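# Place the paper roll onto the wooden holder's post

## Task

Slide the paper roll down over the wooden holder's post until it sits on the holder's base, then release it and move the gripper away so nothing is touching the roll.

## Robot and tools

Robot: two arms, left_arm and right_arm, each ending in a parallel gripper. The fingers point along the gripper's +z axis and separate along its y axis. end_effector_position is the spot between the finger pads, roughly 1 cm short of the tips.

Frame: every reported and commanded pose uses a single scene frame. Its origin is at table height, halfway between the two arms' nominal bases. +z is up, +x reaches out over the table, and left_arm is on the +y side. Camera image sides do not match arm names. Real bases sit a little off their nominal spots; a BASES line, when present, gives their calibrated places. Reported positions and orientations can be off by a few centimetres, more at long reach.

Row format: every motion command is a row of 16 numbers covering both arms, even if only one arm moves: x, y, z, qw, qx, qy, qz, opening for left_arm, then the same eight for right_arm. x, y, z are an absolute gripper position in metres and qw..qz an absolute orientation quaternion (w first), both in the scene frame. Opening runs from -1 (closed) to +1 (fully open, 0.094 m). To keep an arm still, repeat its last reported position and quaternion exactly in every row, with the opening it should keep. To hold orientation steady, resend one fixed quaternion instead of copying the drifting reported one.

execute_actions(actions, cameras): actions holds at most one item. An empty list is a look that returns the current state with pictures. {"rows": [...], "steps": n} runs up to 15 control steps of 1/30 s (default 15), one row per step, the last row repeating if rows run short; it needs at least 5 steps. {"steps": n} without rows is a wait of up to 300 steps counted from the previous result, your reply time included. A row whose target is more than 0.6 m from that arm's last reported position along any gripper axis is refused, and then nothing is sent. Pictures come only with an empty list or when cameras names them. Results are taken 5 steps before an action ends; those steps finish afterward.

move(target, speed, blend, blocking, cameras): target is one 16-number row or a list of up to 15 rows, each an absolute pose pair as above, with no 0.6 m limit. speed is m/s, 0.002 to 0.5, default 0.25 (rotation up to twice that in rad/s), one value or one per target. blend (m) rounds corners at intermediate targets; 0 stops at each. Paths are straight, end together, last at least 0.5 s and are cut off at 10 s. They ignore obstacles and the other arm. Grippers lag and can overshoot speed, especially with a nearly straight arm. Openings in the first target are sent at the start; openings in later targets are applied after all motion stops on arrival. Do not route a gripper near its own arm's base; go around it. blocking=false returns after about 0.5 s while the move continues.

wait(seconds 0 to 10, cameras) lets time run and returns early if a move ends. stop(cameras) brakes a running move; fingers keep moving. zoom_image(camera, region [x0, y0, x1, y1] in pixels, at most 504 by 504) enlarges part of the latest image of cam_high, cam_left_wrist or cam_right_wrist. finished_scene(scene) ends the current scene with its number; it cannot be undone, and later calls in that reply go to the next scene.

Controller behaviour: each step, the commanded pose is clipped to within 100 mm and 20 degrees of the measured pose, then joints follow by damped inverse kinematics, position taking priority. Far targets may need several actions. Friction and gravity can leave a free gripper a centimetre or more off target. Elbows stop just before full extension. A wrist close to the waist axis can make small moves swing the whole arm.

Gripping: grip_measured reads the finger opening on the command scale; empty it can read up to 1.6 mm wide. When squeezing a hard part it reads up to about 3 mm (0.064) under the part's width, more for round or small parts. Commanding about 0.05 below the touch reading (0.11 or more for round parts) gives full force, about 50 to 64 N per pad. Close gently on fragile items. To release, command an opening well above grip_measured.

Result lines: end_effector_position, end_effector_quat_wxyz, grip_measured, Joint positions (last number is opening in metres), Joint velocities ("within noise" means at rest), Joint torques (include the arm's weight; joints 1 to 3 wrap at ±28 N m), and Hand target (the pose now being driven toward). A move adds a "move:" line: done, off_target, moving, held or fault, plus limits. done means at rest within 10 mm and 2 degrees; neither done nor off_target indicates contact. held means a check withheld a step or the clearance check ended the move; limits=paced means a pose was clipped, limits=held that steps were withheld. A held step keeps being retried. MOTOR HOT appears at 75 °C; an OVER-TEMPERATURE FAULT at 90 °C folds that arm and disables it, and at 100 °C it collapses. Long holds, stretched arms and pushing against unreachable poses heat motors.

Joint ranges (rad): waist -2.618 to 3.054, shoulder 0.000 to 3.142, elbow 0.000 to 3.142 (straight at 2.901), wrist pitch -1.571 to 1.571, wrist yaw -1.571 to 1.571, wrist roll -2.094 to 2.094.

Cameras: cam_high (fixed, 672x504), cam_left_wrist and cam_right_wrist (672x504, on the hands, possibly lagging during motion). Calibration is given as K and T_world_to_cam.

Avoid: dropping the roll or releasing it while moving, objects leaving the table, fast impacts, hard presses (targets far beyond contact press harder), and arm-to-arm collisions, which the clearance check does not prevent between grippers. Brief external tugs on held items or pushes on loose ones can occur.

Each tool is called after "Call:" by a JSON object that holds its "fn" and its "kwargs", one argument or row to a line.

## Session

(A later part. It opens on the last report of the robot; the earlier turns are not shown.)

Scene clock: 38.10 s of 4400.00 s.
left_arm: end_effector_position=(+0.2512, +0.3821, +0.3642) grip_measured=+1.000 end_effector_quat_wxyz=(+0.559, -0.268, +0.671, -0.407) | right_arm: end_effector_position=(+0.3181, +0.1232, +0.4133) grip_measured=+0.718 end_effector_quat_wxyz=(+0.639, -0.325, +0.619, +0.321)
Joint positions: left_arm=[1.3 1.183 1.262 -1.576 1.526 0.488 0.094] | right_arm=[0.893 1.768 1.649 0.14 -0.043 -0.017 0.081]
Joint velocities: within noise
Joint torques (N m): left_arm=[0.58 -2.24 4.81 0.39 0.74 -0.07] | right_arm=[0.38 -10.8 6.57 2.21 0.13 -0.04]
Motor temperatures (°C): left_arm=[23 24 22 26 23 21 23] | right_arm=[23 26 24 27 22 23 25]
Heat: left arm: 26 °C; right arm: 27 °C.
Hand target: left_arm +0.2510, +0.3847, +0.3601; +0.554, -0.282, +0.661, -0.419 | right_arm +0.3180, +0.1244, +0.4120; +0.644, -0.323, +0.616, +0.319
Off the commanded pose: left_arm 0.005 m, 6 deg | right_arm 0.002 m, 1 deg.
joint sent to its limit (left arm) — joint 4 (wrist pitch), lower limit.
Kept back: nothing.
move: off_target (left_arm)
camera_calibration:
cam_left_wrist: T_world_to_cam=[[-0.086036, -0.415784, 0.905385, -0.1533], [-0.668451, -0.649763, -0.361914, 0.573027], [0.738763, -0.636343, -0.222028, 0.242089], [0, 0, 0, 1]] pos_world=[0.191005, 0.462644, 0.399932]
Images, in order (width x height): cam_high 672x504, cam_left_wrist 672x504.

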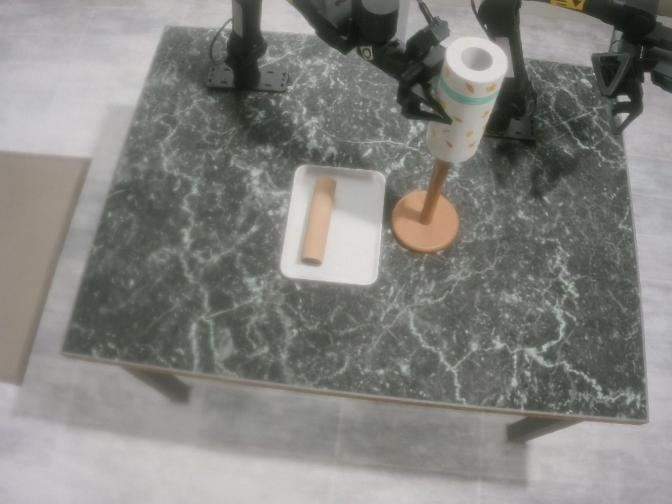

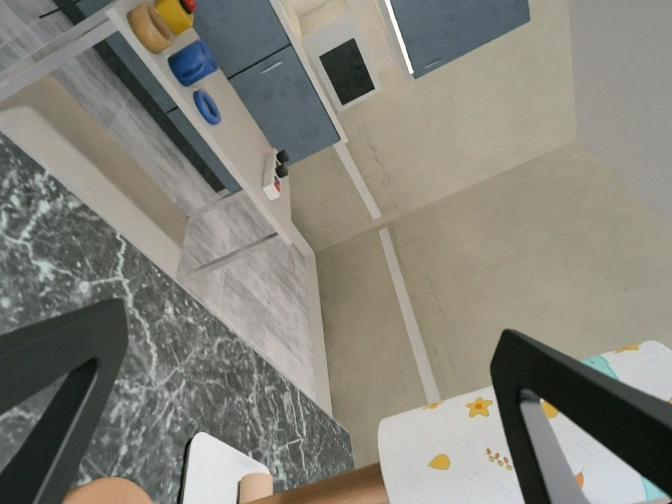

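Call:
{"fn": "move", "kwargs": {
  "target": [0.25,0.385,0.36,0.533,-0.253,0.674,-0.445,1,0.318,0.1245,0.385,0.645,-0.323,0.616,0.319,0.3],
  "cameras": ["cam_left_wrist","cam_high"],
  "speed": 0.04
}}

Call:
{"fn": "zoom_image", "kwargs": {
  "camera": "cam_high",
  "region": [390, 40, 520, 240]
}}

Scene clock: 40.00 s of 4400.00 s.
left_arm: end_effector_position=(+0.2512, +0.3821, +0.3642) grip_measured=+1.000 end_effector_quat_wxyz=(+0.559, -0.268, +0.671, -0.407) | right_arm: end_effector_position=(+0.3193, +0.1246, +0.3843) grip_measured=+0.718 end_effector_quat_wxyz=(+0.637, -0.326, +0.621, +0.320)
Joint positions: left_arm=[1.3 1.183 1.262 -1.576 1.526 0.488 0.094] | right_arm=[0.893 1.768 1.538 0.248 -0.042 -0.017 0.081]
Joint velocities: within noise
Joint torques (N m): left_arm=[0.49 -2.22 4.79 0.39 0.74 -0.06] | right_arm=[0.38 -11.33 6.43 2.24 0.13 -0.03]
Motor temperatures (°C): left_arm=[23 24 22 26 23 21 23] | right_arm=[23 26 24 28 22 23 25]
Heat: left arm: 26 °C; right arm: 28 °C.
Hand target: left_arm +0.2510, +0.3847, +0.3601; +0.554, -0.282, +0.661, -0.419 | right_arm +0.3181, +0.1244, +0.3851; +0.644, -0.323, +0.616, +0.319
Off the commanded pose: left_arm 0.005 m, 6 deg | right_arm 0.001 m, 1 deg.
joint sent to its limit (left arm) — joint 4 (wrist pitch), lower limit.
Kept back: nothing.
move: off_target (left_arm)
camera_calibration:
cam_left_wrist: T_world_to_cam=[[-0.086036, -0.415784, 0.905385, -0.1533], [-0.668451, -0.649763, -0.361914, 0.573027], [0.738763, -0.636343, -0.222028, 0.242089], [0, 0, 0, 1]] pos_world=[0.191005, 0.462644, 0.399932]
Images, in order (width x height): cam_high 672x504, cam_left_wrist 672x504.

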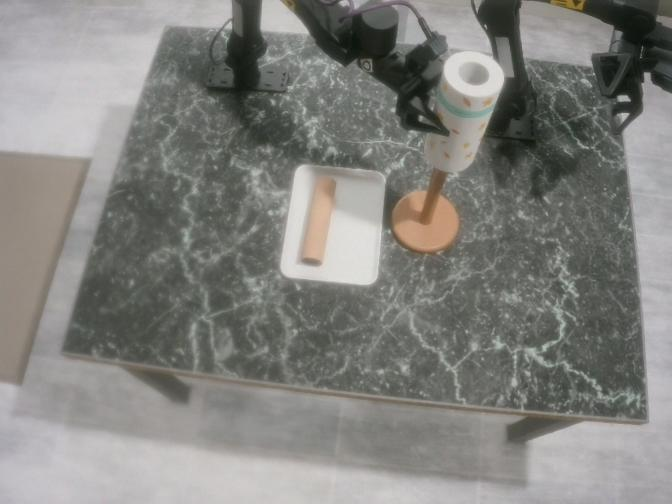

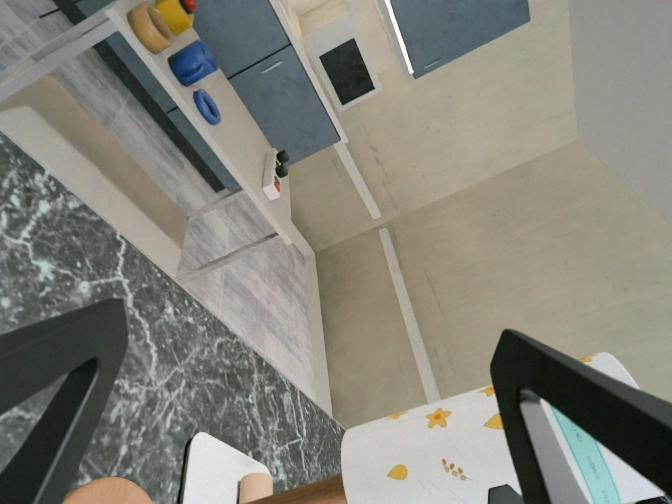

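Scaled by 2.520 from the camera's 672x504 image, which has a finer 960x720 frame.

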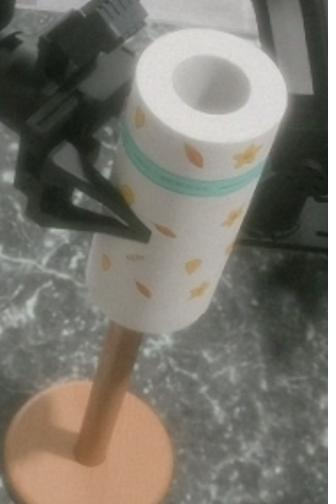

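Call:
{"fn": "move", "kwargs": {
  "target": [0.25,0.385,0.36,0.533,-0.253,0.674,-0.445,1,0.317,0.1235,0.27,0.645,-0.323,0.616,0.319,0.3],
  "cameras": ["cam_left_wrist","cam_high"],
  "speed": 0.07
}}

Call:
{"fn": "zoom_image", "kwargs": {
  "camera": "cam_high",
  "region": [390, 40, 520, 260]
}}

Scene clock: 42.47 s of 4400.00 s.
left_arm: end_effector_position=(+0.2512, +0.3821, +0.3642) grip_measured=+1.000 end_effector_quat_wxyz=(+0.559, -0.268, +0.671, -0.407) | right_arm: end_effector_position=(+0.3168, +0.1215, +0.2808) grip_measured=+0.718 end_effector_quat_wxyz=(+0.644, -0.323, +0.614, +0.323)
Joint positions: left_arm=[1.3 1.183 1.262 -1.576 1.526 0.488 0.094] | right_arm=[0.893 1.837 1.18 0.696 -0.042 -0.017 0.081]
Joint velocities: within noise
Joint torques (N m): left_arm=[0.51 -2.15 4.75 0.39 0.74 -0.06] | right_arm=[0.4 -9.44 6.17 2.21 0.15 -0.03]
Motor temperatures (°C): left_arm=[23 24 22 25 23 21 23] | right_arm=[23 26 24 28 22 23 25]
Heat: left arm: 25 °C; right arm: 28 °C.
Hand target: left_arm +0.2510, +0.3847, +0.3601; +0.554, -0.282, +0.661, -0.420 | right_arm +0.3169, +0.1233, +0.2700; +0.644, -0.323, +0.616, +0.319
Off the commanded pose: left_arm 0.005 m, 6 deg | right_arm 0.011 m, 1 deg.
joint sent to its limit (left arm) — joint 4 (wrist pitch), lower limit.
Kept back: nothing.
move: off_target (left_arm, right_arm)
camera_calibration:
cam_left_wrist: T_world_to_cam=[[-0.0859439, -0.415451, 0.905546, -0.153509], [-0.668474, -0.649908, -0.361611, 0.572978], [0.738753, -0.636413, -0.221862, 0.242058], [0, 0, 0, 1]] pos_world=[0.191007, 0.462656, 0.399908]
Images, in order (width x height): cam_high 672x504, cam_left_wrist 672x504.

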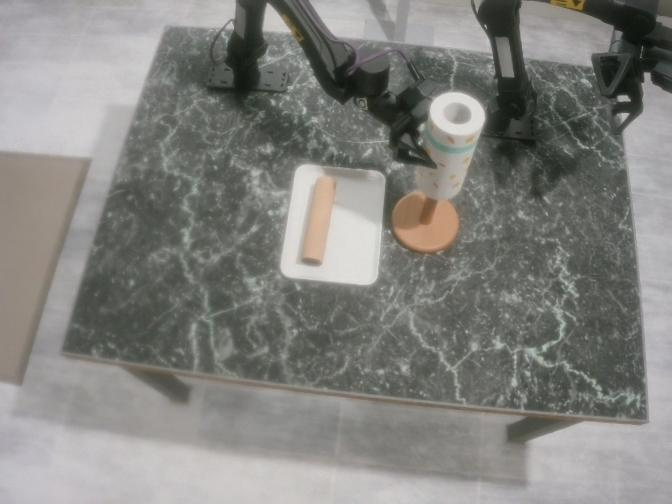

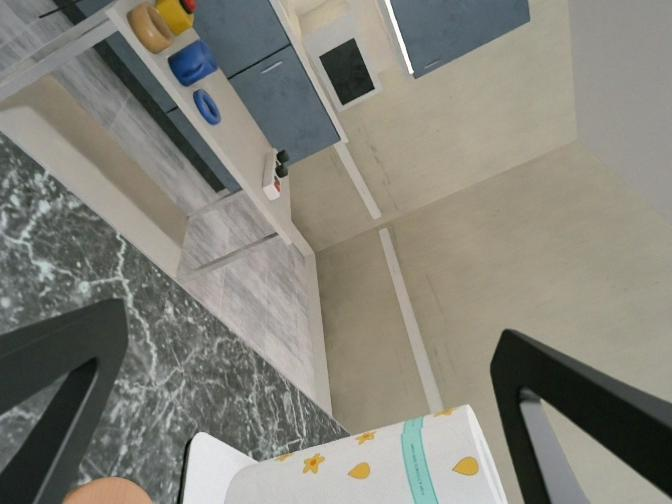

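Scaled by 2.291 from the camera's 672x504 image, which has a finer 960x720 frame.

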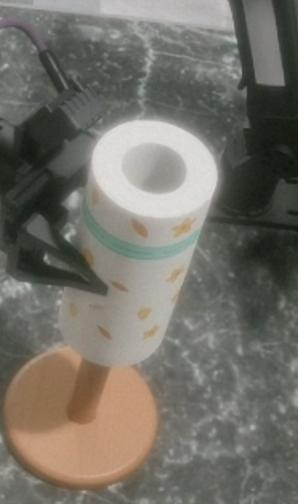

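Call:
{"fn": "move", "kwargs": {
  "target": [
    [0.25,0.385,0.36,0.533,-0.253,0.674,-0.445,1,0.317,0.1235,0.16,0.645,-0.323,0.616,0.319,0.3],
    [0.25,0.385,0.36,0.533,-0.253,0.674,-0.445,1,0.317,0.1235,0.126,0.645,-0.323,0.616,0.319,0.3]
  ],
  "cameras": ["cam_left_wrist","cam_high"],
  "speed": [0.08,0.03]
}}

Call:
{"fn": "zoom_image", "kwargs": {
  "camera": "cam_high",
  "region": [370, 80, 500, 270]
}}

Scene clock: 45.60 s of 4400.00 s.
left_arm: end_effector_position=(+0.2512, +0.3821, +0.3642) grip_measured=+1.000 end_effector_quat_wxyz=(+0.559, -0.268, +0.671, -0.407) | right_arm: end_effector_position=(+0.3196, +0.1245, +0.1387) grip_measured=+0.718 end_effector_quat_wxyz=(+0.646, -0.321, +0.613, +0.323)
Joint positions: left_arm=[1.3 1.183 1.262 -1.576 1.526 0.488 0.094] | right_arm=[0.893 2.201 1.02 1.224 -0.04 -0.017 0.081]
Joint velocities: within noise
Joint torques (N m): left_arm=[0.53 -2.19 4.82 0.4 0.72 -0.05] | right_arm=[0.4 -10.4 4.4 2.24 0.12 -0.02]
Motor temperatures (°C): left_arm=[23 24 22 25 23 21 23] | right_arm=[23 26 24 29 22 23 26]
Heat: left arm: 25 °C; right arm: 29 °C.
Hand target: left_arm +0.2510, +0.3847, +0.3601; +0.554, -0.282, +0.661, -0.419 | right_arm +0.3170, +0.1233, +0.1261; +0.644, -0.323, +0.616, +0.319
Off the commanded pose: left_arm 0.005 m, 6 deg | right_arm 0.013 m, 1 deg.
joint sent to its limit (left arm) — joint 4 (wrist pitch), lower limit.
Kept back: nothing.
move: off_target (left_arm, right_arm)
camera_calibration:
cam_left_wrist: T_world_to_cam=[[-0.0859439, -0.415451, 0.905546, -0.153509], [-0.668474, -0.649908, -0.361611, 0.572978], [0.738753, -0.636413, -0.221862, 0.242058], [0, 0, 0, 1]] pos_world=[0.191007, 0.462656, 0.399908]
Images, in order (width x height): cam_high 672x504, cam_left_wrist 672x504.

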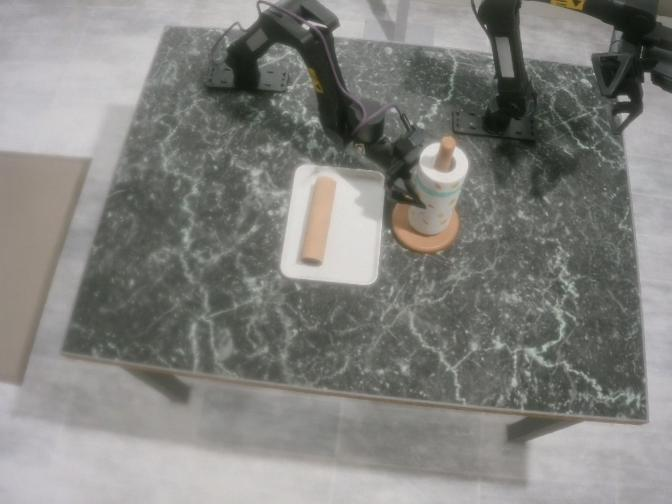

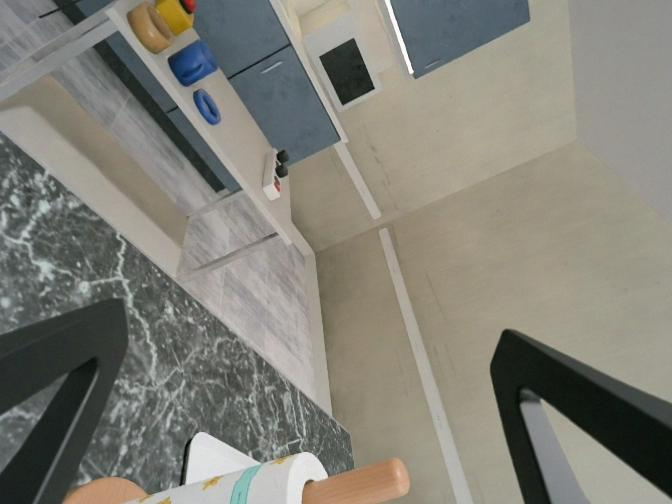

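Scaled by 2.653 from the camera's 672x504 image, which has a finer 960x720 frame.

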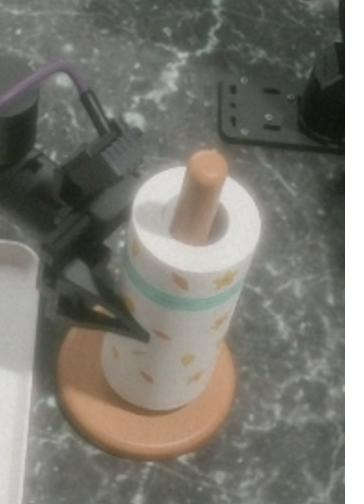

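Call:
{"fn": "move", "kwargs": {
  "target": [0.25,0.385,0.36,0.533,-0.253,0.674,-0.445,1,0.317,0.1235,0.114,0.645,-0.323,0.616,0.319,0.3],
  "cameras": [],
  "speed": 0.03
}}

Call:
{"fn": "move", "kwargs": {
  "target": [0.25,0.385,0.36,0.533,-0.253,0.674,-0.445,1,0.317,0.1235,0.104,0.645,-0.323,0.616,0.319,0.3],
  "cameras": ["cam_high"],
  "speed": 0.03
}}

Call:
{"fn": "zoom_image", "kwargs": {
  "camera": "cam_high",
  "region": [370, 80, 500, 270]
}}

Scene clock: 47.63 s of 4400.00 s.
left_arm: end_effector_position=(+0.2512, +0.3821, +0.3642) grip_measured=+1.000 end_effector_quat_wxyz=(+0.559, -0.268, +0.671, -0.407) | right_arm: end_effector_position=(+0.3196, +0.1246, +0.1273) grip_measured=+0.718 end_effector_quat_wxyz=(+0.646, -0.321, +0.612, +0.323)
Joint positions: left_arm=[1.3 1.183 1.262 -1.576 1.526 0.488 0.094] | right_arm=[0.893 2.24 1.02 1.265 -0.04 -0.017 0.081]
Joint velocities: within noise
Joint torques (N m): left_arm=[0.51 -2.14 4.81 0.41 0.72 -0.06] | right_arm=[0.42 -10.33 4.34 2.23 0.12 -0.02]
Motor temperatures (°C): left_arm=[23 24 22 25 23 21 23] | right_arm=[23 26 24 29 22 23 26]
Heat: left arm: 25 °C; right arm: 29 °C.
Hand target: left_arm +0.2510, +0.3847, +0.3601; +0.554, -0.282, +0.661, -0.419 | right_arm +0.3170, +0.1233, +0.1141; +0.644, -0.323, +0.616, +0.319
Off the commanded pose: left_arm 0.005 m, 6 deg | right_arm 0.014 m, 1 deg.
joint sent to its limit (left arm) — joint 4 (wrist pitch), lower limit.
Kept back: nothing.
move: off_target (left_arm, right_arm)
No camera images: "cameras" was empty.

Scene clock: 49.40 s of 4400.00 s.
left_arm: end_effector_position=(+0.2512, +0.3821, +0.3642) grip_measured=+1.000 end_effector_quat_wxyz=(+0.559, -0.268, +0.671, -0.407) | right_arm: end_effector_position=(+0.3193, +0.1241, +0.1263) grip_measured=+0.718 end_effector_quat_wxyz=(+0.655, -0.317, +0.603, +0.327)
Joint positions: left_arm=[1.3 1.183 1.262 -1.576 1.526 0.488 0.094] | right_arm=[0.893 2.267 1.02 1.32 -0.04 -0.017 0.081]
Joint velocities: within noise
Joint torques (N m): left_arm=[0.57 -2.14 4.78 0.4 0.72 -0.07] | right_arm=[0.44 -9.73 4.21 1.99 0.12 -0.03]
Motor temperatures (°C): left_arm=[23 24 22 25 23 21 23] | right_arm=[23 26 24 29 22 23 26]
Heat: left arm: 25 °C; right arm: 29 °C.
Hand target: left_arm +0.2510, +0.3847, +0.3601; +0.554, -0.282, +0.661, -0.419 | right_arm +0.3167, +0.1230, +0.1042; +0.644, -0.323, +0.616, +0.319
Off the commanded pose: left_arm 0.005 m, 6 deg | right_arm 0.022 m, 2 deg.
joint sent to its limit (left arm) — joint 4 (wrist pitch), lower limit.
Kept back: nothing.
move: off_target (left_arm, right_arm)
Images, in order (width x height): cam_high 672x504.

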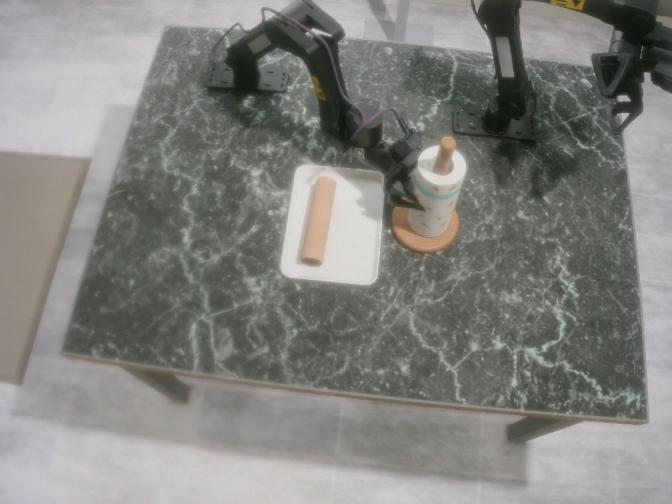

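Scaled by 2.653 from the camera's 672x504 image, which has a finer 960x720 frame.

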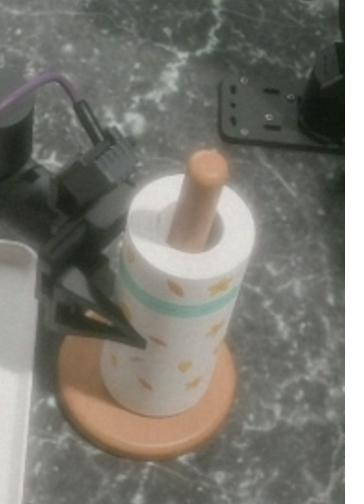

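Call:
{"fn": "move", "kwargs": {
  "target": [0.25,0.385,0.36,0.533,-0.253,0.674,-0.445,1,0.317,0.1235,0.112,0.645,-0.323,0.616,0.319,0.3],
  "cameras": [],
  "speed": 0.03
}}

Call:
{"fn": "move", "kwargs": {
  "target": [0.25,0.385,0.36,0.533,-0.253,0.674,-0.445,1,0.317,0.1235,0.112,0.645,-0.323,0.616,0.319,0.85],
  "cameras": ["cam_right_wrist"],
  "speed": 0.03
}}

Call:
{"fn": "move", "kwargs": {
  "target": [0.25,0.385,0.36,0.533,-0.253,0.674,-0.445,1,0.317,0.1235,0.112,0.645,-0.323,0.616,0.319,1],
  "cameras": ["cam_high","cam_right_wrist"],
  "speed": 0.03
}}

Scene clock: 51.43 s of 4400.00 s.
left_arm: end_effector_position=(+0.2512, +0.3821, +0.3642) grip_measured=+1.000 end_effector_quat_wxyz=(+0.559, -0.268, +0.671, -0.407) | right_arm: end_effector_position=(+0.3193, +0.1241, +0.1262) grip_measured=+0.718 end_effector_quat_wxyz=(+0.655, -0.317, +0.603, +0.327)
Joint positions: left_arm=[1.3 1.183 1.262 -1.576 1.526 0.488 0.094] | right_arm=[0.893 2.267 1.02 1.319 -0.04 -0.017 0.081]
Joint velocities: within noise
Joint torques (N m): left_arm=[0.53 -2.14 4.78 0.39 0.75 -0.07] | right_arm=[0.49 -12.11 4.15 1.68 0.11 -0.03]
Motor temperatures (°C): left_arm=[23 24 22 25 23 21 23] | right_arm=[23 26 24 29 22 23 26]
Heat: left arm: 25 °C; right arm: 29 °C.
Hand target: left_arm +0.2510, +0.3847, +0.3601; +0.554, -0.282, +0.661, -0.419 | right_arm +0.3169, +0.1233, +0.1120; +0.644, -0.323, +0.615, +0.319
Off the commanded pose: left_arm 0.005 m, 6 deg | right_arm 0.014 m, 2 deg.
joint sent to its limit (left arm) — joint 4 (wrist pitch), lower limit.
Kept back: nothing.
move: off_target (left_arm, right_arm)
No camera images: "cameras" was empty.

Scene clock: 53.20 s of 4400.00 s.
left_arm: end_effector_position=(+0.2512, +0.3821, +0.3642) grip_measured=+1.000 end_effector_quat_wxyz=(+0.559, -0.268, +0.671, -0.407) | right_arm: end_effector_position=(+0.3193, +0.1241, +0.1262) grip_measured=+0.850 end_effector_quat_wxyz=(+0.655, -0.317, +0.603, +0.327)
Joint positions: left_arm=[1.3 1.183 1.262 -1.576 1.526 0.488 0.094] | right_arm=[0.893 2.267 1.02 1.319 -0.04 -0.017 0.087]
Joint velocities: within noise
Joint torques (N m): left_arm=[0.61 -2.17 4.78 0.4 0.74 -0.07] | right_arm=[0.47 -12.1 4.16 1.7 0.1 -0.03]
Motor temperatures (°C): left_arm=[23 24 22 25 23 21 23] | right_arm=[23 26 24 29 22 23 26]
Heat: left arm: 25 °C; right arm: 29 °C.
Hand target: left_arm +0.2510, +0.3847, +0.3601; +0.554, -0.282, +0.661, -0.419 | right_arm +0.3169, +0.1233, +0.1121; +0.645, -0.323, +0.615, +0.319
Off the commanded pose: left_arm 0.005 m, 6 deg | right_arm 0.014 m, 2 deg.
joint sent to its limit (left arm) — joint 4 (wrist pitch), lower limit.
Kept back: nothing.
move: off_target (left_arm, right_arm)
camera_calibration:
cam_right_wrist: T_world_to_cam=[[0.811743, -0.566097, 0.143551, -0.207873], [-0.129625, -0.414312, -0.900857, 0.230272], [0.569448, 0.712657, -0.409695, -0.114662], [0, 0, 0, 1]] pos_world=[0.263882, 0.0594428, 0.190306]
Images, in order (width x height): cam_right_wrist 672x504.

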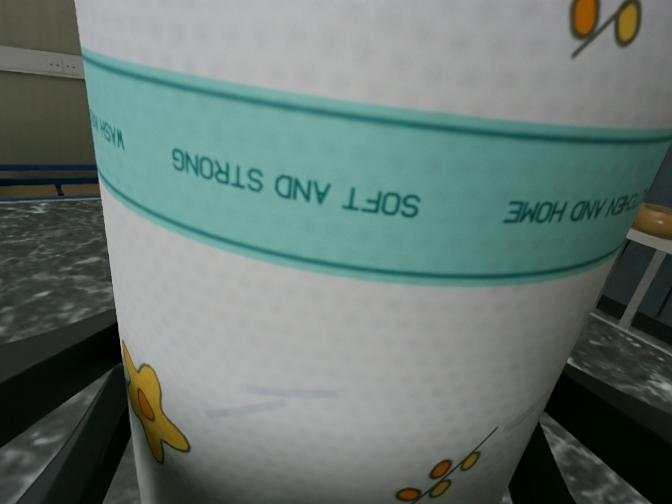

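Scene clock: 54.97 s of 4400.00 s.
left_arm: end_effector_position=(+0.2512, +0.3821, +0.3642) grip_measured=+1.000 end_effector_quat_wxyz=(+0.559, -0.268, +0.671, -0.407) | right_arm: end_effector_position=(+0.3195, +0.1241, +0.1247) grip_measured=+0.998 end_effector_quat_wxyz=(+0.653, -0.317, +0.605, +0.326)
Joint positions: left_arm=[1.3 1.183 1.262 -1.576 1.526 0.488 0.094] | right_arm=[0.893 2.267 1.02 1.313 -0.039 -0.018 0.094]
Joint velocities: within noise
Joint torques (N m): left_arm=[0.58 -2.18 4.83 0.39 0.73 -0.06] | right_arm=[0.38 -12.08 4.23 1.74 0.11 -0.03]
Motor temperatures (°C): left_arm=[23 24 22 25 23 21 23] | right_arm=[23 27 24 29 22 23 26]
Heat: left arm: 25 °C; right arm: 29 °C.
Hand target: left_arm +0.2510, +0.3847, +0.3601; +0.554, -0.282, +0.661, -0.419 | right_arm +0.3170, +0.1233, +0.1121; +0.645, -0.323, +0.615, +0.319
Off the commanded pose: left_arm 0.005 m, 6 deg | right_arm 0.013 m, 2 deg.
joint sent to its limit (left arm) — joint 4 (wrist pitch), lower limit.
Kept back: nothing.
move: off_target (left_arm, right_arm)
camera_calibration:
cam_right_wrist: T_world_to_cam=[[0.811799, -0.56602, 0.143541, -0.207822], [-0.133097, -0.418702, -0.898317, 0.230271], [0.568566, 0.710148, -0.415238, -0.114099], [0, 0, 0, 1]] pos_world=[0.264231, 0.0598108, 0.189309]
Images, in order (width x height): cam_high 672x504, cam_right_wrist 672x504.

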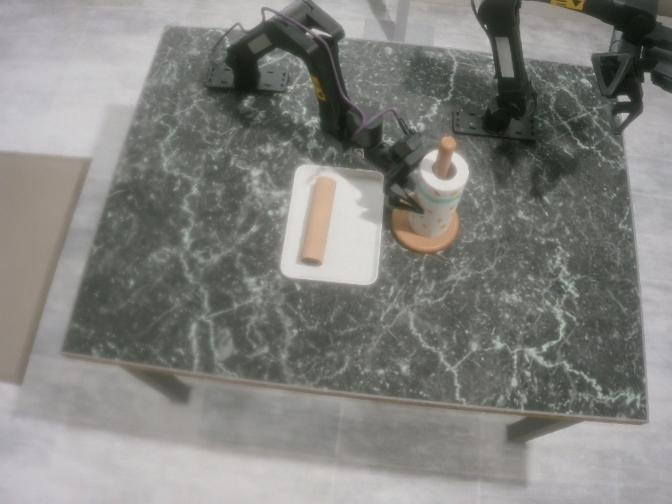

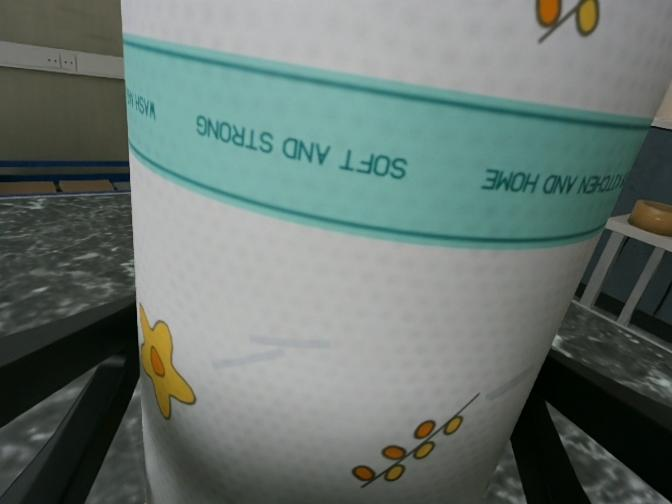

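Call:
{"fn": "move", "kwargs": {
  "target": [0.25,0.385,0.36,0.533,-0.253,0.674,-0.445,1,0.237,0.0145,0.108,0.650,-0.318,0.608,0.324,1],
  "cameras": ["cam_high","cam_right_wrist"],
  "speed": 0.08
}}

Call:
{"fn": "zoom_image", "kwargs": {
  "camera": "cam_high",
  "region": [370, 80, 500, 270]
}}

Scene clock: 57.20 s of 4400.00 s.
left_arm: end_effector_position=(+0.2512, +0.3821, +0.3642) grip_measured=+1.000 end_effector_quat_wxyz=(+0.559, -0.268, +0.671, -0.407) | right_arm: end_effector_position=(+0.2368, +0.0185, +0.0954) grip_measured=+0.998 end_effector_quat_wxyz=(+0.615, -0.336, +0.643, +0.309)
Joint positions: left_arm=[1.3 1.183 1.262 -1.576 1.526 0.488 0.094] | right_arm=[0.893 2.031 0.43 1.549 -0.039 -0.018 0.094]
Joint velocities: within noise
Joint torques (N m): left_arm=[0.53 -2.13 4.81 0.38 0.72 -0.07] | right_arm=[-0.64 -12.12 2.18 2.05 -0.08 0]
Motor temperatures (°C): left_arm=[23 24 22 25 23 21 23] | right_arm=[23 27 24 29 22 23 25]
Heat: left arm: 25 °C; right arm: 29 °C.
Hand target: left_arm +0.2510, +0.3847, +0.3601; +0.554, -0.282, +0.661, -0.419 | right_arm +0.2373, +0.0149, +0.1082; +0.626, -0.331, +0.633, +0.312
Off the commanded pose: left_arm 0.005 m, 6 deg | right_arm 0.013 m, 6 deg.
joint sent to its limit (left arm) — joint 4 (wrist pitch), lower limit.
joint sent to its limit (right arm) — joint 4 (wrist pitch), upper limit.
Kept back: nothing.
move: off_target (left_arm, right_arm)
camera_calibration:
cam_right_wrist: T_world_to_cam=[[0.822067, -0.552903, 0.136031, -0.198247], [-0.197051, -0.5004, -0.843072, 0.160178], [0.534207, 0.666256, -0.520313, 0.0146817], [0, 0, 0, 1]] pos_world=[0.186693, -0.0392404, 0.169648]
Images, in order (width x height): cam_high 672x504, cam_right_wrist 672x504.

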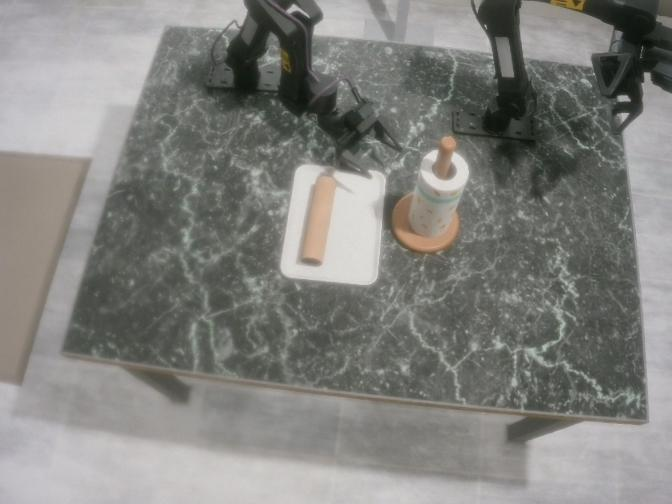

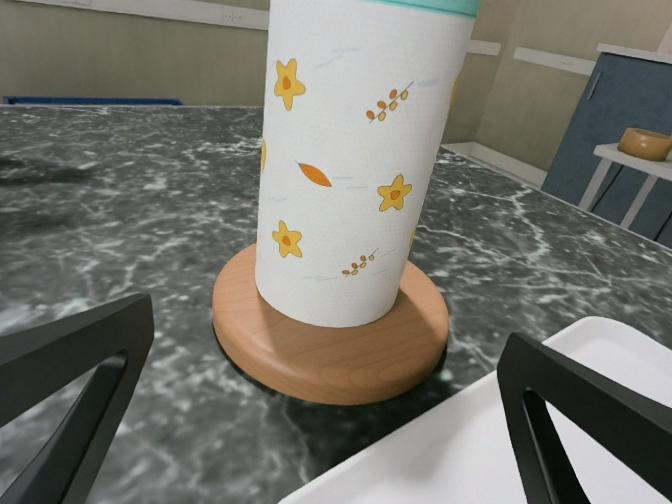

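Scaled by 2.653 from the camera's 672x504 image, which has a finer 960x720 frame.

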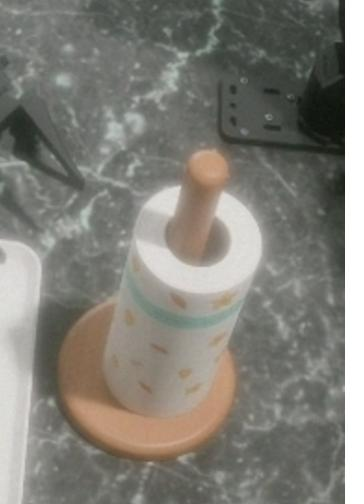

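Seated.

Call:
{"fn": "finished_scene", "kwargs": {
  "scene": 1
}}

The scene is finished: the task was done.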